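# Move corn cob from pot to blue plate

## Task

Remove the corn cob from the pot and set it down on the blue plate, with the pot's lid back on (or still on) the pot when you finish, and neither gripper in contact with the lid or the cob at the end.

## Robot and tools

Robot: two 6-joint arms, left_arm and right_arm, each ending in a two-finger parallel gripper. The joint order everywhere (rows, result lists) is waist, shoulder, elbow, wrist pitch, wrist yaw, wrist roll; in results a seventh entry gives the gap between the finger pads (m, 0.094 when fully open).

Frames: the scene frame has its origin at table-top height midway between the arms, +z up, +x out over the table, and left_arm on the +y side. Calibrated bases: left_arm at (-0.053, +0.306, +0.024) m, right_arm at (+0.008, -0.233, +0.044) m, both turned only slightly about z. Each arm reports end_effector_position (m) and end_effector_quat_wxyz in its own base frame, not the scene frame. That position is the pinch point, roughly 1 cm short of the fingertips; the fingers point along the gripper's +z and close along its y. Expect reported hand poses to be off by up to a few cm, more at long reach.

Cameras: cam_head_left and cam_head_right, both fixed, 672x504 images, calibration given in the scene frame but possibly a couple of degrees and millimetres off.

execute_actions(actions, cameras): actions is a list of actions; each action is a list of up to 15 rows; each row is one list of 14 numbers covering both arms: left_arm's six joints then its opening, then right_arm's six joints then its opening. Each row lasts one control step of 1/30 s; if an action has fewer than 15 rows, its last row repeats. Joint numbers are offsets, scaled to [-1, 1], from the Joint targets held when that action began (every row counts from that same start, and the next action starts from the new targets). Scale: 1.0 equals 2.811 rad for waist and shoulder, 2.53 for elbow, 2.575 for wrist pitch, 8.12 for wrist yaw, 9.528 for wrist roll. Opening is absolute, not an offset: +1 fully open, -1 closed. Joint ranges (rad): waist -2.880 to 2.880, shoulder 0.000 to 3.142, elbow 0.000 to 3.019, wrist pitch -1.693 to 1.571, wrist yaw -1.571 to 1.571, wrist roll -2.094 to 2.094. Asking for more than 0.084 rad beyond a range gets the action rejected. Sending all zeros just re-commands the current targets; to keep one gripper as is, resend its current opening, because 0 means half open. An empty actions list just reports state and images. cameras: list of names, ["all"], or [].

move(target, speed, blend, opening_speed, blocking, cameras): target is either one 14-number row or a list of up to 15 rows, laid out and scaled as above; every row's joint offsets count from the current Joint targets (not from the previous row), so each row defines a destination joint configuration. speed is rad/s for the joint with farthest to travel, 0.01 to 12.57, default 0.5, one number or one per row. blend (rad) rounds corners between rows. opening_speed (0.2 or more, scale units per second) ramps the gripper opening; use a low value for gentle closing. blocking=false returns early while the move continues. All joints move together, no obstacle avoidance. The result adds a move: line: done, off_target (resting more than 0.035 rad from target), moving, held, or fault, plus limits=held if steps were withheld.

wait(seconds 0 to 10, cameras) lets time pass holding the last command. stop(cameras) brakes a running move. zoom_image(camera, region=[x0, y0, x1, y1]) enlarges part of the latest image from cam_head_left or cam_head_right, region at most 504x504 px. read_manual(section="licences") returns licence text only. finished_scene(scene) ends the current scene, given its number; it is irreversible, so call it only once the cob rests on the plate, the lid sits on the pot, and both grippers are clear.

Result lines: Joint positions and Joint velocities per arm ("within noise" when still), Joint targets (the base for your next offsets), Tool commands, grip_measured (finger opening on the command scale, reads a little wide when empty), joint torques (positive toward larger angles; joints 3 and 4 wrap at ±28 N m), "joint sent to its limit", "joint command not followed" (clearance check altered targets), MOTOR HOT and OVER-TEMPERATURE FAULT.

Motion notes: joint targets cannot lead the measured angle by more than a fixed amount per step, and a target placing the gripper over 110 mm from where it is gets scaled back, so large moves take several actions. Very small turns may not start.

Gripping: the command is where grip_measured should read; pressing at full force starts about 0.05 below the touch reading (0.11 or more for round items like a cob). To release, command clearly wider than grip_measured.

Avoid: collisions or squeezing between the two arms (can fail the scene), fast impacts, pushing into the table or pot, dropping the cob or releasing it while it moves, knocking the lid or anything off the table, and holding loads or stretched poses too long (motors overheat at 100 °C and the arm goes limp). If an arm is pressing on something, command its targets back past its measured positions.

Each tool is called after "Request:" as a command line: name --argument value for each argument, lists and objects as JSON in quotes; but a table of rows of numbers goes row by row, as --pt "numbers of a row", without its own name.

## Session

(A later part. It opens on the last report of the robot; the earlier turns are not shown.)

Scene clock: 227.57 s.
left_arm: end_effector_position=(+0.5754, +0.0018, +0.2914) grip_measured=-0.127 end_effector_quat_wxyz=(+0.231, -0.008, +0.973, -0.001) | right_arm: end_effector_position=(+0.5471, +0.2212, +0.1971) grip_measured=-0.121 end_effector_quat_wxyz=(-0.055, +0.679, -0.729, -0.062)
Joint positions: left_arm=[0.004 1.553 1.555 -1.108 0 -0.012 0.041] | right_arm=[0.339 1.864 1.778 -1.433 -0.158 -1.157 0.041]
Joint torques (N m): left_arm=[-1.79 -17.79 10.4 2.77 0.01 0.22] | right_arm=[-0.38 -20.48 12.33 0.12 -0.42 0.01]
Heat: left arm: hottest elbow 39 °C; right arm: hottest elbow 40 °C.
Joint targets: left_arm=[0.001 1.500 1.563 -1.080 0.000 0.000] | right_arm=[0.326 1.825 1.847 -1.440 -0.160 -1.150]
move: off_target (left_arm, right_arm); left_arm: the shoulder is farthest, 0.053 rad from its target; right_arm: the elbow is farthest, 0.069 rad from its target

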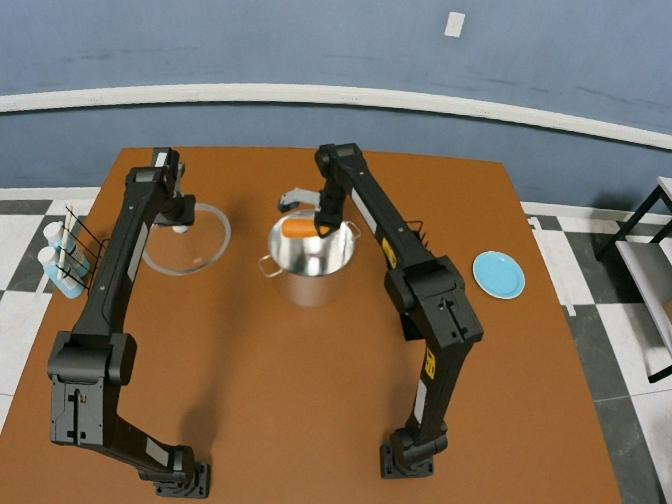

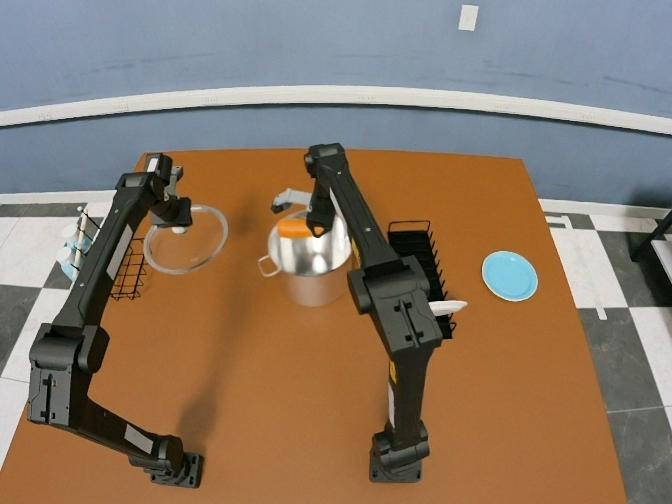

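Request:
move --pt "0 0 0 0 0 0 -0.6 -0.3597 -0.0125 0.005 0 0 0 -0.4" --pt "0 0 0 0 0 0 -0.6 -0.3597 0.1032 0.0328 0.0757 0 0 -0.4" --speed '[0.5,0.25]' --cameras '["cam_head_left","cam_head_right"]'

Request:
zoom_image --camera "cam_head_left" --region '[440, 180, 560, 320]'

Request:
zoom_image --camera "cam_head_right" --region '[440, 180, 560, 320]'

Scene clock: 265.63 s.
left_arm: end_effector_position=(+0.5754, +0.0018, +0.2914) grip_measured=-0.127 end_effector_quat_wxyz=(+0.231, -0.008, +0.973, -0.001) | right_arm: end_effector_position=(+0.5235, -0.4019, +0.0682) grip_measured=-0.121 end_effector_quat_wxyz=(+0.075, -0.230, +0.970, +0.030)
Joint positions: left_arm=[0.004 1.553 1.555 -1.108 0 -0.012 0.041] | right_arm=[-0.694 2.134 1.862 -1.256 -0.155 -1.157 0.041]
Joint torques (N m): left_arm=[-2.2 -18.2 10.43 2.7 -0.01 0.2] | right_arm=[1.2 -21.83 12.04 0.87 -0.56 0.01]
Heat: left arm: hottest elbow 39 °C; right arm: hottest elbow 42 °C.
Joint targets: left_arm=[0.001 1.500 1.563 -1.080 0.000 0.000] | right_arm=[-0.686 2.116 1.930 -1.245 -0.160 -1.150]
move: off_target (left_arm, right_arm); left_arm: the shoulder is farthest, 0.053 rad from its target; right_arm: the elbow is farthest, 0.068 rad from its target

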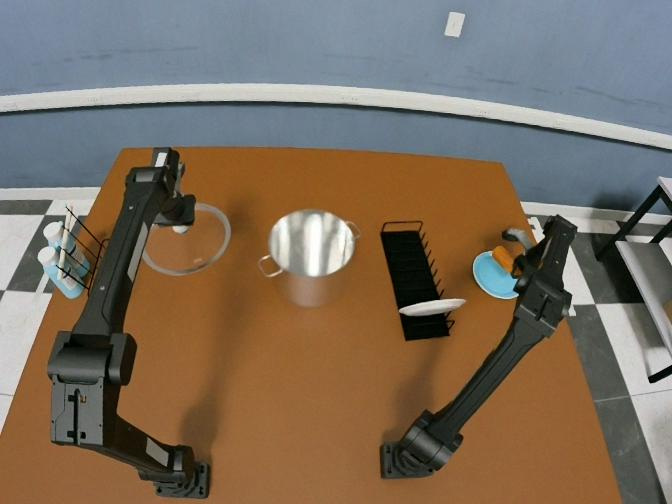

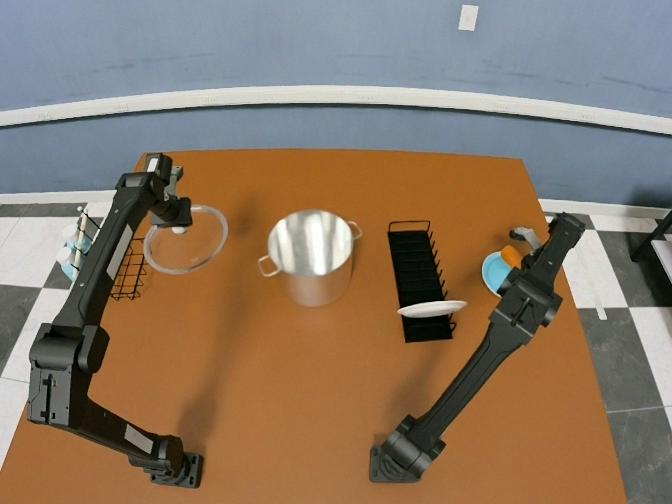

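Scaled by 3.600 from the camera's 672x504 image, which has a finer 960x720 frame.

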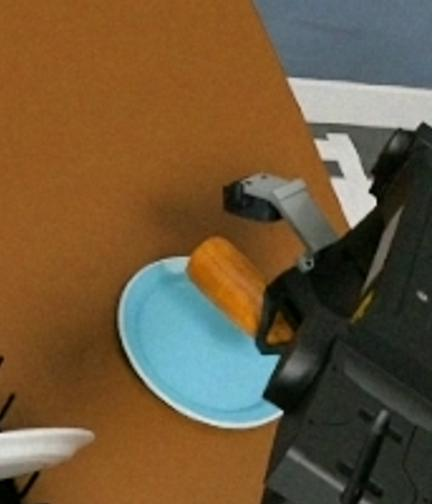

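Scaled by 3.600 from the camera's 672x504 image, which has a finer 960x720 frame.

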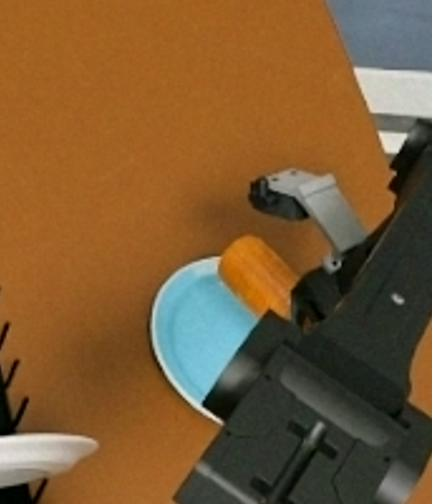

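Request:
move --target '[0,0,0,0,0,0,-0.6,0.0028,0.0249,-0.0198,0.0485,0,0,-0.4]' --speed 0.15

Request:
zoom_image --camera "cam_head_left" --region '[440, 180, 560, 320]'

Scene clock: 282.07 s.
left_arm: end_effector_position=(+0.5754, +0.0018, +0.2914) grip_measured=-0.127 end_effector_quat_wxyz=(+0.231, -0.008, +0.973, -0.001) | right_arm: end_effector_position=(+0.5434, -0.4168, +0.0302) grip_measured=-0.121 end_effector_quat_wxyz=(+0.093, -0.233, +0.968, +0.006)
Joint positions: left_arm=[0.004 1.553 1.555 -1.108 0 -0.012 0.041] | right_arm=[-0.692 2.196 1.862 -1.134 -0.155 -1.157 0.041]
Joint torques (N m): left_arm=[-1.67 -17.49 10.4 2.81 0.03 0.19] | right_arm=[1.61 -21.71 8.25 1.07 -0.55 0.02]
Motor temperatures (°C): left_arm=[28 38 39 27 28 25 30] | right_arm=[26 36 44 28 27 26 27]
Heat: left arm: hottest elbow 39 °C; right arm: hottest elbow 44 °C.
Joint targets: left_arm=[0.001 1.500 1.563 -1.080 0.000 0.000] | right_arm=[-0.678 2.186 1.880 -1.120 -0.160 -1.150]
move: off_target (left_arm); left_arm: the shoulder is farthest, 0.053 rad from its target

Scaled by 3.600 from the camera's 672x504 image, which has a finer 960x720 frame.

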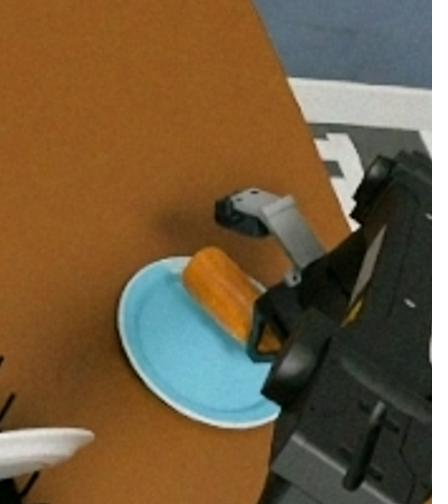

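Request:
move --target '[0,0,0,0,0,0,-0.6,0,0.0057,-0.0261,0.0101,0,0,-0.4]' --speed 0.08

Request:
zoom_image --camera "cam_head_left" --region '[440, 180, 560, 320]'

Request:
zoom_image --camera "cam_head_right" --region '[440, 180, 560, 320]'

Scene clock: 290.37 s.
left_arm: end_effector_position=(+0.5754, +0.0018, +0.2914) grip_measured=-0.127 end_effector_quat_wxyz=(+0.231, -0.008, +0.973, -0.001) | right_arm: end_effector_position=(+0.5323, -0.4076, +0.0021) grip_measured=-0.121 end_effector_quat_wxyz=(+0.081, -0.232, +0.969, +0.021)
Joint positions: left_arm=[0.004 1.553 1.555 -1.108 0 -0.012 0.041] | right_arm=[-0.692 2.21 1.811 -1.107 -0.155 -1.157 0.041]
Joint torques (N m): left_arm=[-2.61 -17.38 10.58 2.86 0.01 0.2] | right_arm=[1.67 -21.48 6.94 0.87 -0.55 0.01]
Heat: left arm: hottest elbow 39 °C; right arm: hottest elbow 43 °C.
Joint targets: left_arm=[0.001 1.500 1.563 -1.080 0.000 0.000] | right_arm=[-0.678 2.202 1.814 -1.094 -0.160 -1.150]
move: off_target (left_arm); left_arm: the shoulder is farthest, 0.053 rad from its target

Scaled by 3.600 from the camera's 672x504 image, which has a finer 960x720 frame.

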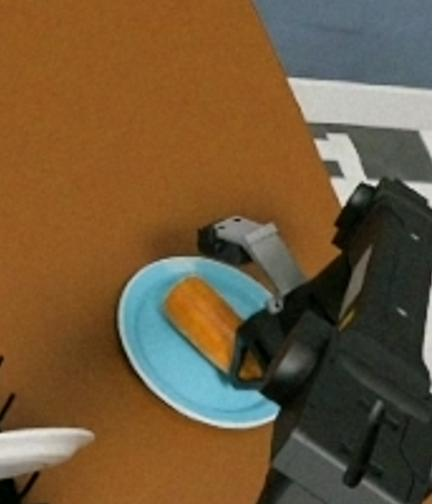

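Scaled by 3.600 from the camera's 672x504 image, which has a finer 960x720 frame.

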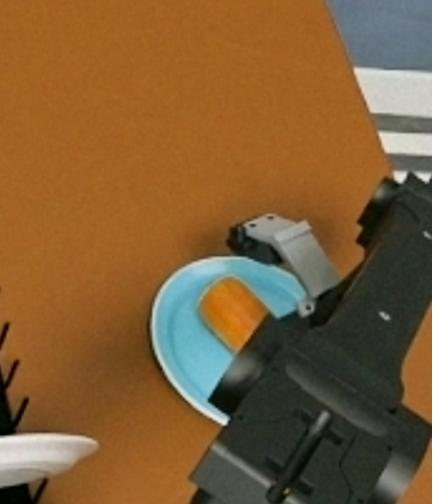

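Request:
move --target '[0,0,0,0,0,0,-0.6,0,0.0057,-0.0055,0.0109,0,0,-0.4]' --speed 0.04

Request:
zoom_image --camera "cam_head_left" --region '[440, 180, 560, 320]'

Scene clock: 298.57 s.
left_arm: end_effector_position=(+0.5754, +0.0018, +0.2914) grip_measured=-0.127 end_effector_quat_wxyz=(+0.231, -0.008, +0.973, -0.001) | right_arm: end_effector_position=(+0.5335, -0.4083, -0.0056) grip_measured=-0.121 end_effector_quat_wxyz=(+0.084, -0.232, +0.969, +0.018)
Joint positions: left_arm=[0.004 1.553 1.555 -1.108 0 -0.012 0.041] | right_arm=[-0.692 2.217 1.801 -1.081 -0.156 -1.157 0.041]
Joint torques (N m): left_arm=[-1.67 -17.03 10.43 2.78 0.04 0.2] | right_arm=[1.61 -20.72 6.57 1.05 -0.5 0.01]
Heat: left arm: hottest elbow 39 °C; right arm: hottest elbow 43 °C.
Joint targets: left_arm=[0.001 1.500 1.563 -1.080 0.000 0.000] | right_arm=[-0.678 2.218 1.800 -1.066 -0.160 -1.150]
move: off_target (left_arm); left_arm: the shoulder is farthest, 0.053 rad from its target

Scaled by 3.600 from the camera's 672x504 image, which has a finer 960x720 frame.

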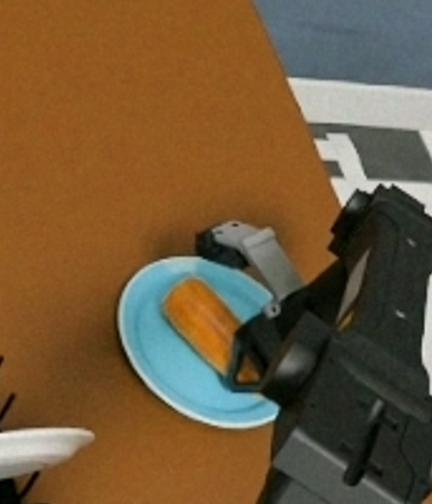

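Request:
move --target '[0,0,0,0,0,0,-0.6,0,0.004,-0.002,0.003,0,0,-0.4]' --speed 0.04

Request:
move --target '[0,0,0,0,0,0,-0.6,0,0.003,-0.002,0.002,0,0,-0.4]' --speed 0.04

Request:
zoom_image --camera "cam_head_left" --region '[440, 180, 560, 320]'

Scene clock: 306.27 s.
left_arm: end_effector_position=(+0.5754, +0.0018, +0.2914) grip_measured=-0.127 end_effector_quat_wxyz=(+0.231, -0.008, +0.973, -0.001) | right_arm: end_effector_position=(+0.5339, -0.4085, -0.0075) grip_measured=-0.121 end_effector_quat_wxyz=(+0.085, -0.232, +0.969, +0.017)
Joint positions: left_arm=[0.004 1.553 1.555 -1.108 0 -0.012 0.041] | right_arm=[-0.692 2.218 1.798 -1.074 -0.157 -1.157 0.041]
Joint torques (N m): left_arm=[-2.37 -17.61 10.5 2.8 0.03 0.17] | right_arm=[1.67 -19.96 6.42 1.02 -0.48 0.01]
Heat: left arm: hottest elbow 39 °C; right arm: hottest elbow 42 °C.
Joint targets: left_arm=[0.001 1.500 1.563 -1.080 0.000 0.000] | right_arm=[-0.678 2.229 1.795 -1.058 -0.160 -1.150]
move: off_target (left_arm); left_arm: the shoulder is farthest, 0.053 rad from its target

Scene clock: 306.97 s.
left_arm: end_effector_position=(+0.5754, +0.0018, +0.2914) grip_measured=-0.127 end_effector_quat_wxyz=(+0.231, -0.008, +0.973, -0.001) | right_arm: end_effector_position=(+0.5341, -0.4086, -0.0082) grip_measured=-0.121 end_effector_quat_wxyz=(+0.086, -0.232, +0.969, +0.016)
Joint positions: left_arm=[0.004 1.553 1.555 -1.108 0 -0.012 0.041] | right_arm=[-0.692 2.219 1.796 -1.07 -0.157 -1.157 0.041]
Joint torques (N m): left_arm=[-1.49 -17.79 10.51 2.78 -0.01 0.2] | right_arm=[1.61 -19.25 6.15 1.14 -0.44 0.01]
Heat: left arm: hottest elbow 39 °C; right arm: hottest elbow 42 °C.
Joint targets: left_arm=[0.001 1.500 1.563 -1.080 0.000 0.000] | right_arm=[-0.678 2.237 1.790 -1.053 -0.160 -1.150]
move: off_target (left_arm); left_arm: the shoulder is farthest, 0.053 rad from its target

Scaled by 3.600 from the camera's 672x504 image, which has a finer 960x720 frame.

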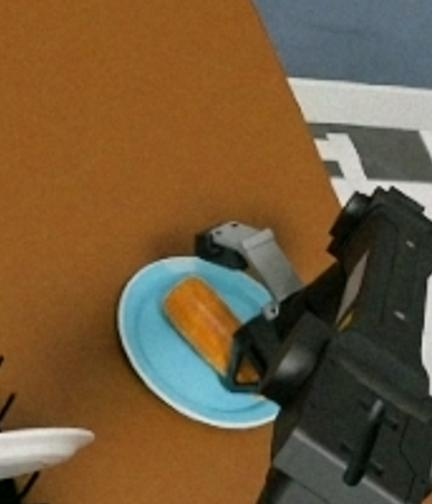

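Request:
move --target '[0,0,0,0,0,0,-0.6,0,-0.003,0,0,0,0,-0.4]' --speed 0.1

Request:
move --target '[0,0,0,0,0,0,-0.6,0,0,0,0,0,0,0.4]' --opening_speed 0.3

Request:
zoom_image --camera "cam_head_left" --region '[440, 180, 560, 320]'

Scene clock: 314.77 s.
left_arm: end_effector_position=(+0.5754, +0.0018, +0.2914) grip_measured=-0.127 end_effector_quat_wxyz=(+0.231, -0.008, +0.973, -0.001) | right_arm: end_effector_position=(+0.5341, -0.4085, -0.0083) grip_measured=-0.121 end_effector_quat_wxyz=(+0.086, -0.232, +0.969, +0.016)
Joint positions: left_arm=[0.004 1.553 1.555 -1.108 0 -0.012 0.041] | right_arm=[-0.692 2.219 1.796 -1.07 -0.158 -1.157 0.041]
Joint torques (N m): left_arm=[-1.73 -17.9 10.54 2.96 0 0.17] | right_arm=[1.61 -19.96 6.16 1.16 -0.44 0.01]
Heat: left arm: hottest elbow 39 °C; right arm: hottest elbow 42 °C.
Joint targets: left_arm=[0.001 1.500 1.563 -1.080 0.000 0.000] | right_arm=[-0.678 2.229 1.790 -1.053 -0.160 -1.150]
move: off_target (left_arm); left_arm: the shoulder is farthest, 0.053 rad from its target

Scene clock: 317.73 s.
left_arm: end_effector_position=(+0.5754, +0.0018, +0.2914) grip_measured=-0.127 end_effector_quat_wxyz=(+0.231, -0.008, +0.973, -0.001) | right_arm: end_effector_position=(+0.5352, -0.4094, -0.0085) grip_measured=+0.397 end_effector_quat_wxyz=(+0.088, -0.232, +0.969, +0.014)
Joint positions: left_arm=[0.004 1.553 1.555 -1.108 0 -0.012 0.041] | right_arm=[-0.692 2.219 1.796 -1.064 -0.158 -1.157 0.066]
Joint torques (N m): left_arm=[-2.14 -17.26 10.37 2.88 0.01 0.18] | right_arm=[1.61 -20.01 6.16 0.92 -0.44 0.01]
Heat: left arm: hottest elbow 39 °C; right arm: hottest elbow 42 °C.
Joint targets: left_arm=[0.001 1.500 1.563 -1.080 0.000 0.000] | right_arm=[-0.678 2.229 1.790 -1.053 -0.160 -1.150]
move: off_target (left_arm); left_arm: the shoulder is farthest, 0.053 rad from its target

Scaled by 3.600 from the camera's 672x504 image, which has a finer 960x720 frame.

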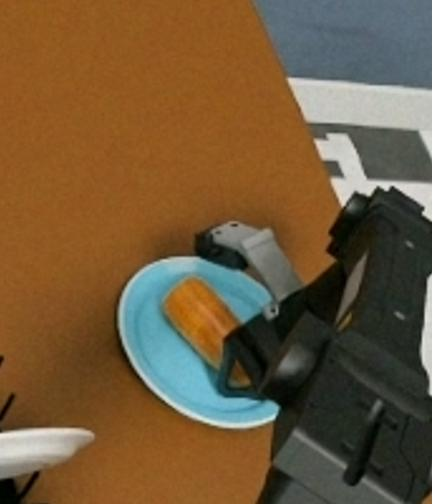

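Request:
move --pt "-0.03 0.01 0.06 0 0 0 -0.6 0 -0.0192 0.0383 -0.0318 0 0 0.4" --pt "-0.087 0.053 0.1929 -0.0148 0 0 -0.6 0 -0.0427 0.0731 -0.0901 0 0 0.4" --pt "-0.1732 0.125 0.1929 -0.0148 0 0 -0.6 0 -0.0427 0.0731 -0.0901 0 0 0.4" --speed '[0.15,0.35,0.3]' --blend '[0,0.05,0]' --cameras '["cam_head_left","cam_head_right"]'

Request:
zoom_image --camera "cam_head_left" --region '[440, 180, 560, 320]'

Request:
zoom_image --camera "cam_head_left" --region '[251, 150, 371, 310]'

Scene clock: 336.30 s.
left_arm: end_effector_position=(+0.6227, -0.3337, +0.2965) grip_measured=-0.127 end_effector_quat_wxyz=(+0.260, +0.229, +0.936, -0.067) | right_arm: end_effector_position=(+0.5352, -0.4094, +0.0872) grip_measured=+0.398 end_effector_quat_wxyz=(+0.085, -0.232, +0.969, +0.018)
Joint positions: left_arm=[-0.491 1.872 1.964 -1.119 0 -0.012 0.041] | right_arm=[-0.692 2.138 1.918 -1.277 -0.158 -1.157 0.066]
Joint torques (N m): left_arm=[-1.49 -19.6 17.46 1.78 0 0.21] | right_arm=[1.61 -22.95 11.29 0.16 -0.44 0.01]
Heat: left arm: hottest elbow 40 °C; right arm: hottest elbow 41 °C.
Joint targets: left_arm=[-0.486 1.851 2.051 -1.118 0.000 0.000] | right_arm=[-0.678 2.109 1.975 -1.285 -0.160 -1.150]
move: off_target (left_arm, right_arm); left_arm: the elbow is farthest, 0.087 rad from its target; right_arm: the elbow is farthest, 0.056 rad from its target

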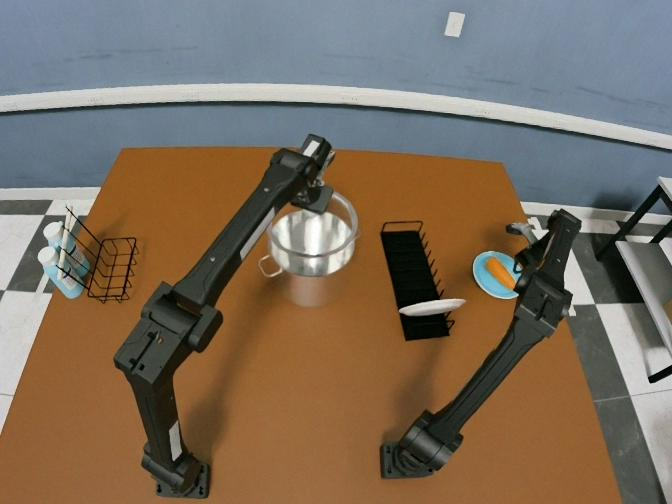

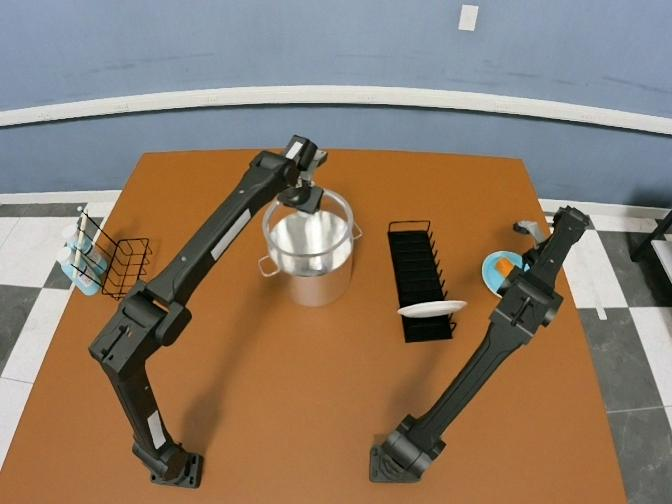

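Scaled by 3.600 from the camera's 672x504 image, which has a finer 960x720 frame.

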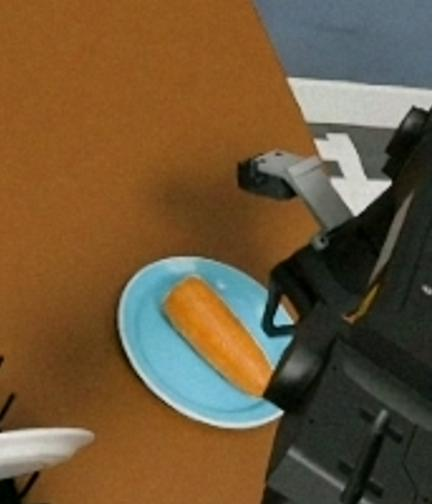

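Scaled by 3.150 from the camera's 672x504 image, which has a finer 960x720 frame.

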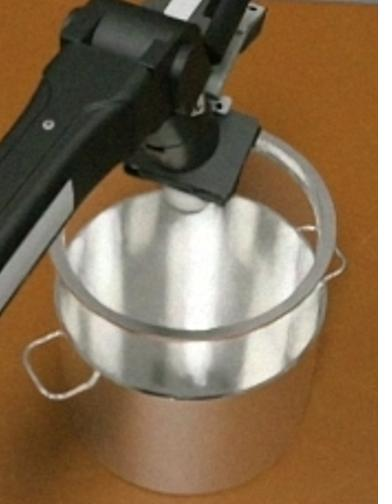

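Request:
move --pt "-0.0036 0.0213 -0.03 0.010 0 0 -0.6 0 0 0 0 0 0 0.4" --pt "-0.0036 0.0213 -0.0787 0.0447 0 0 -0.6 0 0 0 0 0 0 0.4" --speed '[0.2,0.1]'

Request:
zoom_image --camera "cam_head_left" --region '[251, 180, 371, 300]'

Request:
zoom_image --camera "cam_head_right" --region '[251, 180, 371, 300]'

Scene clock: 350.00 s.
left_arm: end_effector_position=(+0.6249, -0.3348, +0.2132) grip_measured=-0.127 end_effector_quat_wxyz=(+0.224, +0.231, +0.945, -0.057) | right_arm: end_effector_position=(+0.5351, -0.4093, +0.0872) grip_measured=+0.398 end_effector_quat_wxyz=(+0.085, -0.232, +0.969, +0.018)
Joint positions: left_arm=[-0.491 1.927 1.851 -1.028 -0.001 -0.012 0.041] | right_arm=[-0.692 2.138 1.918 -1.278 -0.158 -1.157 0.066]
Joint torques (N m): left_arm=[-2.02 -19.84 9.87 2.76 -0.01 0.18] | right_arm=[1.55 -22.95 11.28 0.17 -0.44 0.01]
Heat: left arm: hottest elbow 43 °C; right arm: hottest elbow 41 °C.
Joint targets: left_arm=[-0.496 1.911 1.852 -1.003 0.000 0.000] | right_arm=[-0.678 2.109 1.975 -1.285 -0.160 -1.150]
move: off_target (right_arm); right_arm: the elbow is farthest, 0.057 rad from its target

Scaled by 4.200 from the camera's 672x504 image, which has a finer 960x720 frame.

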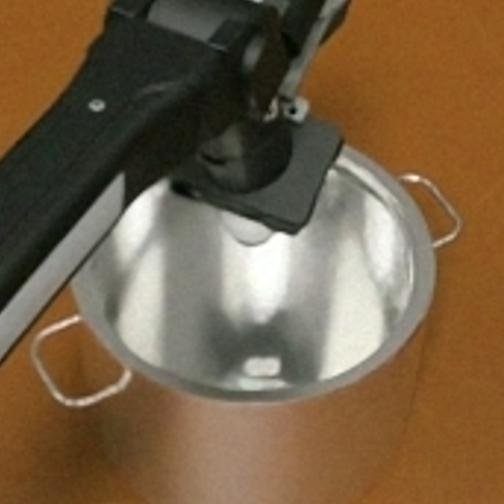

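Scaled by 4.200 from the camera's 672x504 image, which has a finer 960x720 frame.

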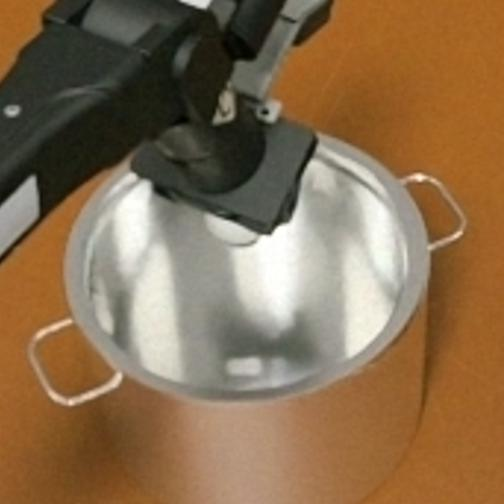

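Request:
move --target '[-0.0025,0,0,0.0163,0,0,-0.6,0,0,0,0,0,0,0.4]' --speed 0.08

Request:
zoom_image --camera "cam_head_left" --region '[251, 180, 371, 300]'

Request:
zoom_image --camera "cam_head_right" --region '[251, 180, 371, 300]'

Scene clock: 365.00 s.
left_arm: end_effector_position=(+0.6306, -0.3379, +0.2143) grip_measured=-0.127 end_effector_quat_wxyz=(+0.239, +0.230, +0.942, -0.061) | right_arm: end_effector_position=(+0.5351, -0.4093, +0.0872) grip_measured=+0.398 end_effector_quat_wxyz=(+0.085, -0.232, +0.969, +0.018)
Joint positions: left_arm=[-0.491 1.927 1.844 -0.991 -0.001 -0.012 0.041] | right_arm=[-0.692 2.138 1.918 -1.278 -0.158 -1.157 0.066]
Joint torques (N m): left_arm=[-2.49 -20.01 10.25 3.06 0.04 0.16] | right_arm=[1.67 -22.95 11.28 0.16 -0.44 0.01]
Heat: left arm: hottest elbow 43 °C; right arm: hottest elbow 42 °C.
Joint targets: left_arm=[-0.504 1.911 1.852 -0.961 0.000 0.000] | right_arm=[-0.678 2.109 1.975 -1.285 -0.160 -1.150]
move: off_target (right_arm); right_arm: the elbow is farthest, 0.057 rad from its target

Scaled by 4.200 from the camera's 672x504 image, which has a finer 960x720 frame.

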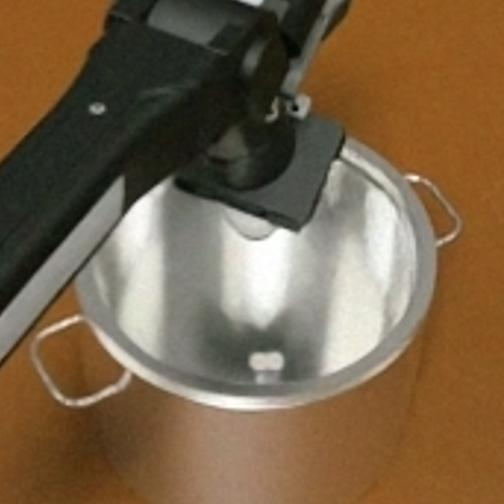

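Scaled by 4.200 from the camera's 672x504 image, which has a finer 960x720 frame.

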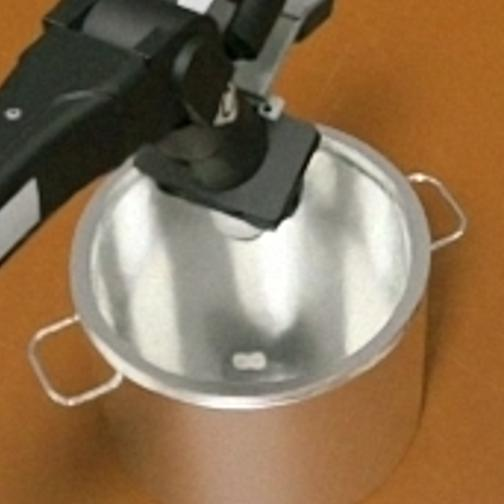

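Request:
move --target '[-0.0035,0,-0.005,0,0,0,-0.6,0,0,0,0,0,0,0.4]' --speed 0.06

Request:
zoom_image --camera "cam_head_left" --region '[251, 180, 371, 300]'

Request:
zoom_image --camera "cam_head_right" --region '[251, 180, 371, 300]'

Scene clock: 375.97 s.
left_arm: end_effector_position=(+0.6286, -0.3399, +0.2117) grip_measured=-0.127 end_effector_quat_wxyz=(+0.237, +0.232, +0.941, -0.061) | right_arm: end_effector_position=(+0.5351, -0.4093, +0.0872) grip_measured=+0.398 end_effector_quat_wxyz=(+0.085, -0.232, +0.969, +0.018)
Joint positions: left_arm=[-0.495 1.927 1.838 -0.988 -0.001 -0.012 0.041] | right_arm=[-0.692 2.138 1.918 -1.278 -0.158 -1.157 0.066]
Joint torques (N m): left_arm=[-2.55 -20.19 9.95 2.8 0 0.16] | right_arm=[1.61 -22.95 11.29 0.16 -0.44 0.01]
Motor temperatures (°C): left_arm=[28 38 44 27 28 25 31] | right_arm=[26 35 42 28 27 26 26]
Heat: left arm: hottest elbow 44 °C; right arm: hottest elbow 42 °C.
Joint targets: left_arm=[-0.513 1.911 1.839 -0.961 0.000 0.000] | right_arm=[-0.678 2.109 1.975 -1.285 -0.160 -1.150]
move: off_target (right_arm); right_arm: the elbow is farthest, 0.057 rad from its target

Scaled by 4.200 from the camera's 672x504 image, which has a finer 960x720 frame.

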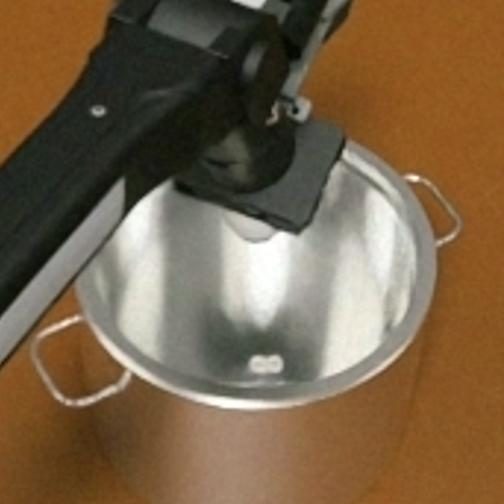

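Scaled by 4.200 from the camera's 672x504 image, which has a finer 960x720 frame.

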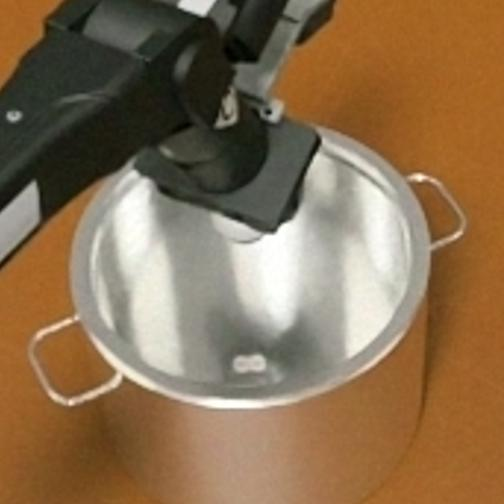

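Request:
move --target '[0,0.0,-0.004,0.001,0,0,-0.6,0,0,0,0,0,0,0.4]' --speed 0.06

Request:
zoom_image --camera "cam_head_left" --region '[251, 180, 371, 300]'

Request:
zoom_image --camera "cam_head_left" --region '[260, 240, 360, 300]'

Request:
zoom_image --camera "cam_head_right" --region '[260, 240, 360, 300]'

Scene clock: 384.47 s.
left_arm: end_effector_position=(+0.6285, -0.3398, +0.2105) grip_measured=-0.127 end_effector_quat_wxyz=(+0.237, +0.232, +0.941, -0.061) | right_arm: end_effector_position=(+0.5351, -0.4093, +0.0872) grip_measured=+0.398 end_effector_quat_wxyz=(+0.085, -0.232, +0.969, +0.018)
Joint positions: left_arm=[-0.495 1.927 1.835 -0.985 -0.001 -0.011 0.041] | right_arm=[-0.692 2.138 1.918 -1.278 -0.158 -1.157 0.066]
Joint torques (N m): left_arm=[-2.73 -19.96 9.37 2.93 -0.02 0.18] | right_arm=[1.67 -22.95 11.29 0.16 -0.44 0.01]
Heat: left arm: hottest elbow 44 °C; right arm: hottest elbow 43 °C.
Joint targets: left_arm=[-0.513 1.911 1.829 -0.959 0.000 0.000] | right_arm=[-0.678 2.109 1.975 -1.285 -0.160 -1.150]
move: off_target (right_arm); right_arm: the elbow is farthest, 0.057 rad from its target

Scaled by 4.200 from the camera's 672x504 image, which has a finer 960x720 frame.

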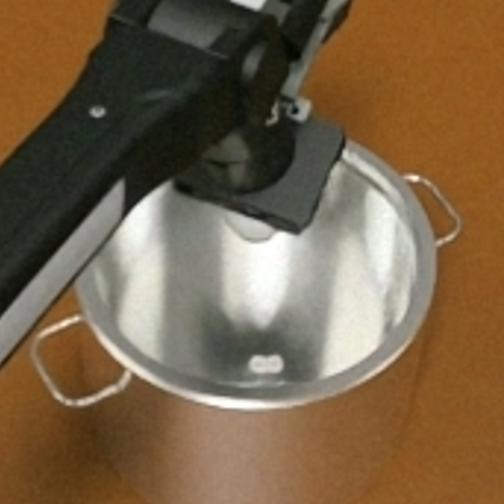

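Scaled by 5.040 from the camera's 672x504 image, which has a finer 960x720 frame.

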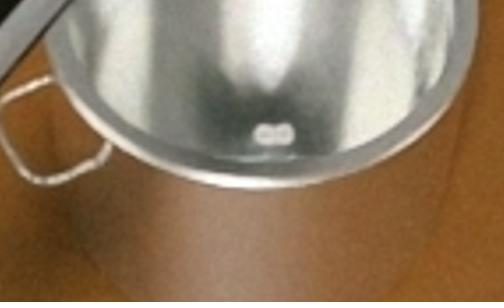

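Scaled by 5.040 from the camera's 672x504 image, which has a finer 960x720 frame.

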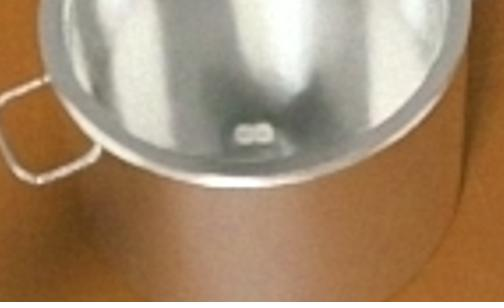

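Request:
move --target '[0,0.001,-0.0025,0.0,0,0,-0.6,0,0,0,0,0,0,0.4]' --speed 0.06

Request:
zoom_image --camera "cam_head_left" --region '[260, 240, 360, 300]'

Request:
zoom_image --camera "cam_head_right" --region '[260, 240, 360, 300]'

Scene clock: 392.40 s.
left_arm: end_effector_position=(+0.6284, -0.3398, +0.2098) grip_measured=-0.127 end_effector_quat_wxyz=(+0.237, +0.232, +0.941, -0.061) | right_arm: end_effector_position=(+0.5351, -0.4093, +0.0872) grip_measured=+0.398 end_effector_quat_wxyz=(+0.085, -0.232, +0.969, +0.018)
Joint positions: left_arm=[-0.495 1.927 1.833 -0.983 -0.001 -0.011 0.041] | right_arm=[-0.692 2.138 1.918 -1.278 -0.158 -1.157 0.066]
Joint torques (N m): left_arm=[-3.31 -19.37 8.76 2.67 0.04 0.18] | right_arm=[1.61 -22.95 11.29 0.16 -0.44 0.01]
Heat: left arm: hottest elbow 43 °C; right arm: hottest elbow 43 °C.
Joint targets: left_arm=[-0.513 1.914 1.823 -0.958 0.000 0.000] | right_arm=[-0.678 2.109 1.975 -1.285 -0.160 -1.150]
move: off_target (right_arm); right_arm: the elbow is farthest, 0.057 rad from its target

Scaled by 5.040 from the camera's 672x504 image, which has a finer 960x720 frame.

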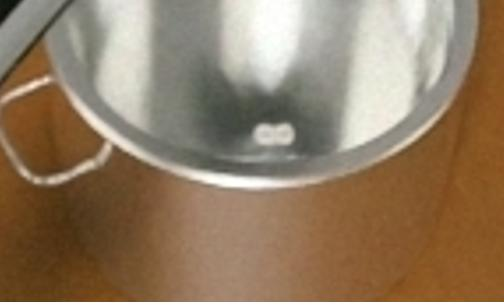

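Scaled by 5.040 from the camera's 672x504 image, which has a finer 960x720 frame.

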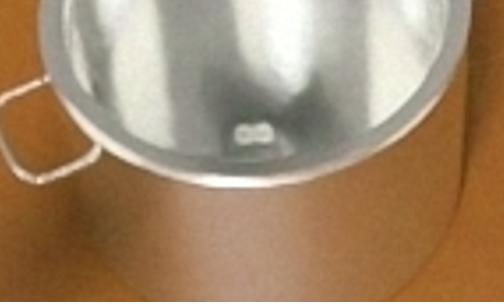

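Request:
move --target '[0,0.004,0,-0.0185,0,0,-0.6,0,0,0,0,0,0,0.4]' --speed 0.06

Request:
zoom_image --camera "cam_head_left" --region '[260, 240, 360, 300]'

Request:
zoom_image --camera "cam_head_right" --region '[260, 240, 360, 300]'

Scene clock: 400.83 s.
left_arm: end_effector_position=(+0.6280, -0.3395, +0.2094) grip_measured=-0.127 end_effector_quat_wxyz=(+0.236, +0.232, +0.942, -0.061) | right_arm: end_effector_position=(+0.5351, -0.4093, +0.0872) grip_measured=+0.398 end_effector_quat_wxyz=(+0.085, -0.232, +0.969, +0.018)
Joint positions: left_arm=[-0.495 1.927 1.833 -0.985 -0.001 -0.011 0.041] | right_arm=[-0.692 2.138 1.918 -1.278 -0.158 -1.157 0.066]
Joint torques (N m): left_arm=[-3.14 -18.43 8.79 0.9 0.04 0.16] | right_arm=[1.61 -22.89 11.28 0.18 -0.44 0.01]
Heat: left arm: hottest elbow 43 °C; right arm: hottest elbow 43 °C.
Joint targets: left_arm=[-0.513 1.925 1.823 -1.006 0.000 0.000] | right_arm=[-0.678 2.109 1.975 -1.285 -0.160 -1.150]
move: off_target (right_arm); right_arm: the elbow is farthest, 0.057 rad from its target

Scaled by 5.040 from the camera's 672x504 image, which has a finer 960x720 frame.

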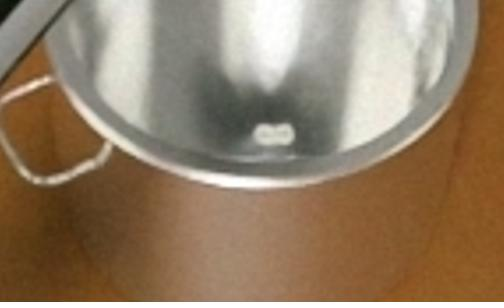

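Scaled by 5.040 from the camera's 672x504 image, which has a finer 960x720 frame.

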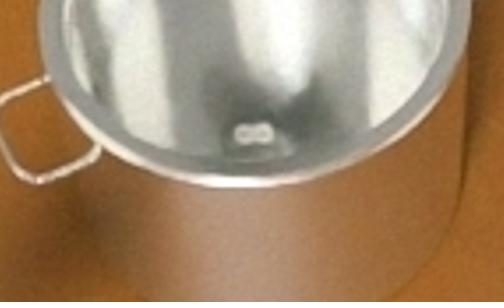

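Request:
move --target '[0,0,0,-0.0045,0,0,-0.6,0,0,0,0,0,0,0.4]' --speed 0.06

Request:
zoom_image --camera "cam_head_left" --region '[260, 240, 360, 300]'

Request:
zoom_image --camera "cam_head_right" --region '[260, 240, 360, 300]'

Scene clock: 411.43 s.
left_arm: end_effector_position=(+0.6268, -0.3392, +0.2088) grip_measured=-0.127 end_effector_quat_wxyz=(+0.233, +0.233, +0.942, -0.060) | right_arm: end_effector_position=(+0.5351, -0.4093, +0.0872) grip_measured=+0.398 end_effector_quat_wxyz=(+0.085, -0.232, +0.969, +0.018)
Joint positions: left_arm=[-0.496 1.927 1.833 -0.99 -0.001 -0.011 0.041] | right_arm=[-0.692 2.138 1.918 -1.278 -0.158 -1.157 0.066]
Joint torques (N m): left_arm=[-2.78 -18.96 8.81 0.55 -0.02 0.16] | right_arm=[1.61 -22.95 11.3 0.16 -0.44 0.01]
Heat: left arm: hottest elbow 43 °C; right arm: hottest elbow 43 °C.
Joint targets: left_arm=[-0.513 1.925 1.823 -1.018 0.000 0.000] | right_arm=[-0.678 2.109 1.975 -1.285 -0.160 -1.150]
move: off_target (right_arm); right_arm: the elbow is farthest, 0.057 rad from its target

Scaled by 5.040 from the camera's 672x504 image, which has a finer 960x720 frame.

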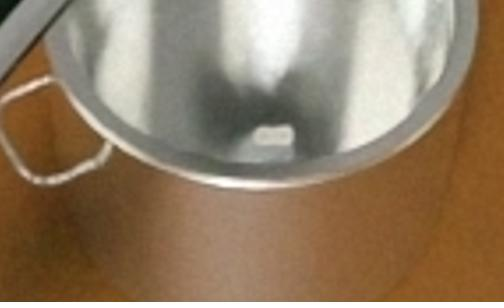

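Scaled by 5.040 from the camera's 672x504 image, which has a finer 960x720 frame.

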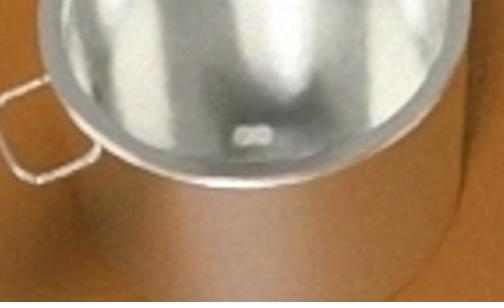

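Request:
move --target '[0.0035,-0.001,0.001,0.003,0,0,-0.6,0,0,0,0,0,0,0.4]' --speed 0.06

Request:
move --target '[0,0,0,0,0,0,0.3,0,0,0,0,0,0,0.4]' --opening_speed 0.3

Request:
move --pt "0 -0.006 0.04 -0.024 0 0 0.5 0 0 0 0 0 0 0.4" --pt "0.05 -0.08 0.08 -0.03 0 0 0.6 0 0 0 0 0 0 0.4" --speed '[0.12,0.35]' --cameras '["cam_head_left","cam_head_right"]'

Request:
zoom_image --camera "cam_head_left" --region '[251, 180, 371, 300]'

Request:
zoom_image --camera "cam_head_right" --region '[251, 180, 371, 300]'

Request:
zoom_image --camera "cam_head_left" --region '[260, 240, 360, 300]'

Request:
zoom_image --camera "cam_head_right" --region '[260, 240, 360, 300]'

Scene clock: 425.70 s.
left_arm: end_effector_position=(+0.6267, -0.3392, +0.2087) grip_measured=-0.127 end_effector_quat_wxyz=(+0.233, +0.233, +0.942, -0.060) | right_arm: end_effector_position=(+0.5351, -0.4093, +0.0872) grip_measured=+0.398 end_effector_quat_wxyz=(+0.085, -0.232, +0.969, +0.018)
Joint positions: left_arm=[-0.496 1.927 1.833 -0.991 -0.001 -0.011 0.041] | right_arm=[-0.692 2.138 1.918 -1.278 -0.158 -1.157 0.066]
Joint torques (N m): left_arm=[-2.2 -18.73 9.14 0.83 0.02 0.19] | right_arm=[1.61 -22.95 11.29 0.16 -0.44 0.01]
Heat: left arm: hottest elbow 43 °C; right arm: hottest elbow 44 °C.
Joint targets: left_arm=[-0.504 1.923 1.825 -1.010 0.000 0.000] | right_arm=[-0.678 2.109 1.975 -1.285 -0.160 -1.150]
move: off_target (right_arm); right_arm: the elbow is farthest, 0.057 rad from its target

Scene clock: 429.00 s.
left_arm: end_effector_position=(+0.6259, -0.3387, +0.2082) grip_measured=+0.297 end_effector_quat_wxyz=(+0.231, +0.233, +0.943, -0.060) | right_arm: end_effector_position=(+0.5351, -0.4093, +0.0872) grip_measured=+0.398 end_effector_quat_wxyz=(+0.085, -0.232, +0.969, +0.018)
Joint positions: left_arm=[-0.496 1.927 1.833 -0.995 -0.001 -0.011 0.061] | right_arm=[-0.692 2.138 1.918 -1.278 -0.158 -1.157 0.066]
Joint torques (N m): left_arm=[-2.32 -18.73 8.92 1.02 0 0.17] | right_arm=[1.61 -22.95 11.29 0.16 -0.44 0.01]
Heat: left arm: hottest elbow 42 °C; right arm: hottest elbow 44 °C.
Joint targets: left_arm=[-0.504 1.923 1.825 -1.010 0.000 0.000] | right_arm=[-0.678 2.109 1.975 -1.285 -0.160 -1.150]
move: off_target (right_arm); right_arm: the elbow is farthest, 0.057 rad from its target

Scene clock: 431.77 s.
left_arm: end_effector_position=(+0.6308, -0.2405, +0.4315) grip_measured=+0.598 end_effector_quat_wxyz=(+0.374, +0.163, +0.910, -0.070) | right_arm: end_effector_position=(+0.5351, -0.4093, +0.0872) grip_measured=+0.398 end_effector_quat_wxyz=(+0.085, -0.232, +0.969, +0.018)
Joint positions: left_arm=[-0.364 1.693 1.981 -1.077 0 -0.009 0.075] | right_arm=[-0.692 2.138 1.918 -1.278 -0.158 -1.157 0.066]
Joint torques (N m): left_arm=[-1.49 -15.15 13.98 1.58 -0.02 0.17] | right_arm=[1.61 -22.95 11.29 0.16 -0.44 0.01]
Heat: left arm: hottest elbow 43 °C; right arm: hottest elbow 44 °C.
Joint targets: left_arm=[-0.363 1.697 2.028 -1.087 0.000 0.000] | right_arm=[-0.678 2.109 1.975 -1.285 -0.160 -1.150]
move: off_target (left_arm, right_arm); target 2's new numbers were sent with left_arm's elbow 0.047 rad from that target; left_arm: the elbow is farthest, 0.047 rad from its target; right_arm: the elbow is farthest, 0.057 rad from its target

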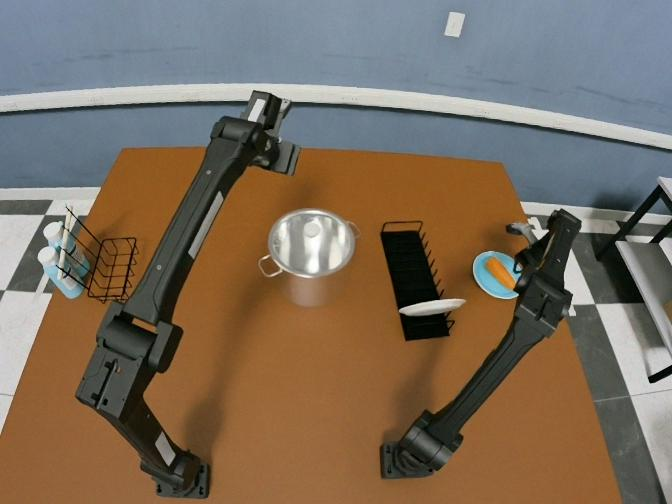

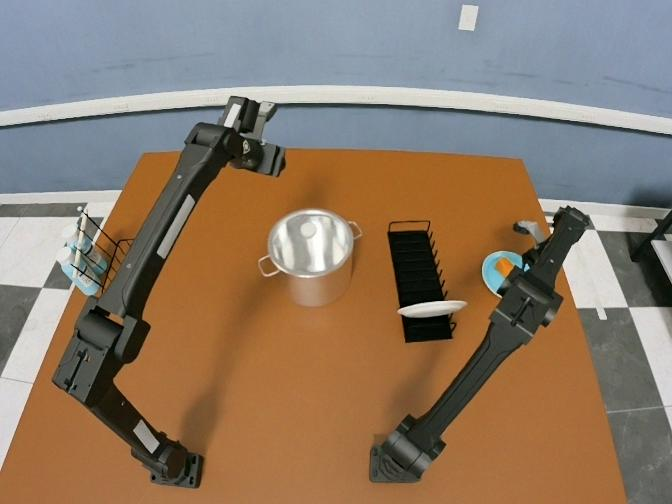

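Scaled by 4.200 from the camera's 672x504 image, which has a finer 960x720 frame.

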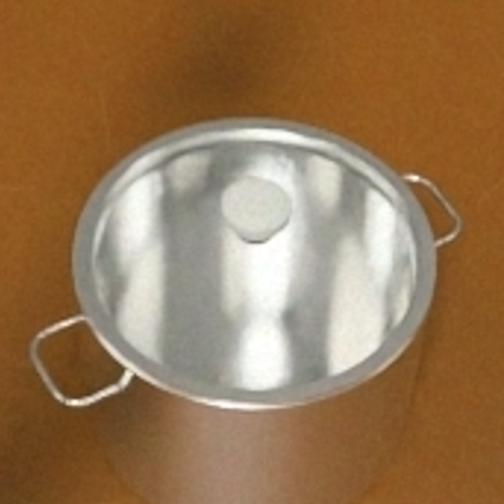

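Scaled by 4.200 from the camera's 672x504 image, which has a finer 960x720 frame.

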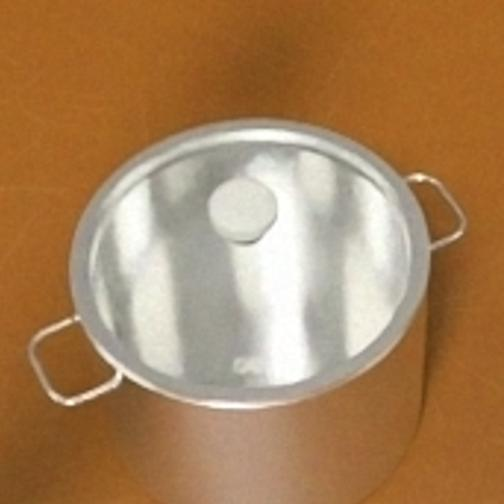

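Scaled by 5.040 from the camera's 672x504 image, which has a finer 960x720 frame.

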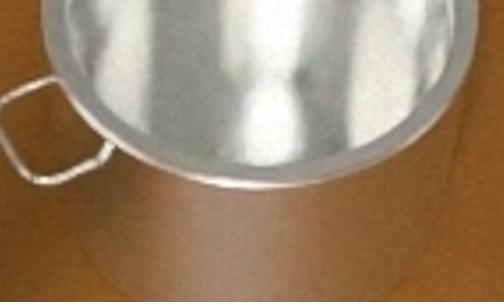

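Scaled by 5.040 from the camera's 672x504 image, which has a finer 960x720 frame.

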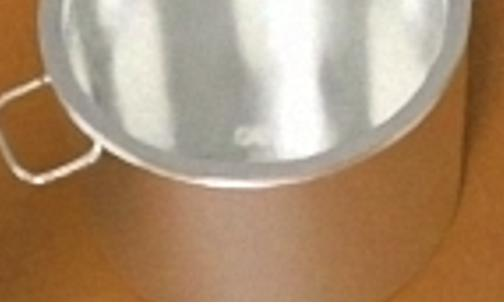

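Request:
finished_scene --scene 3

The scene is finished: the task was done.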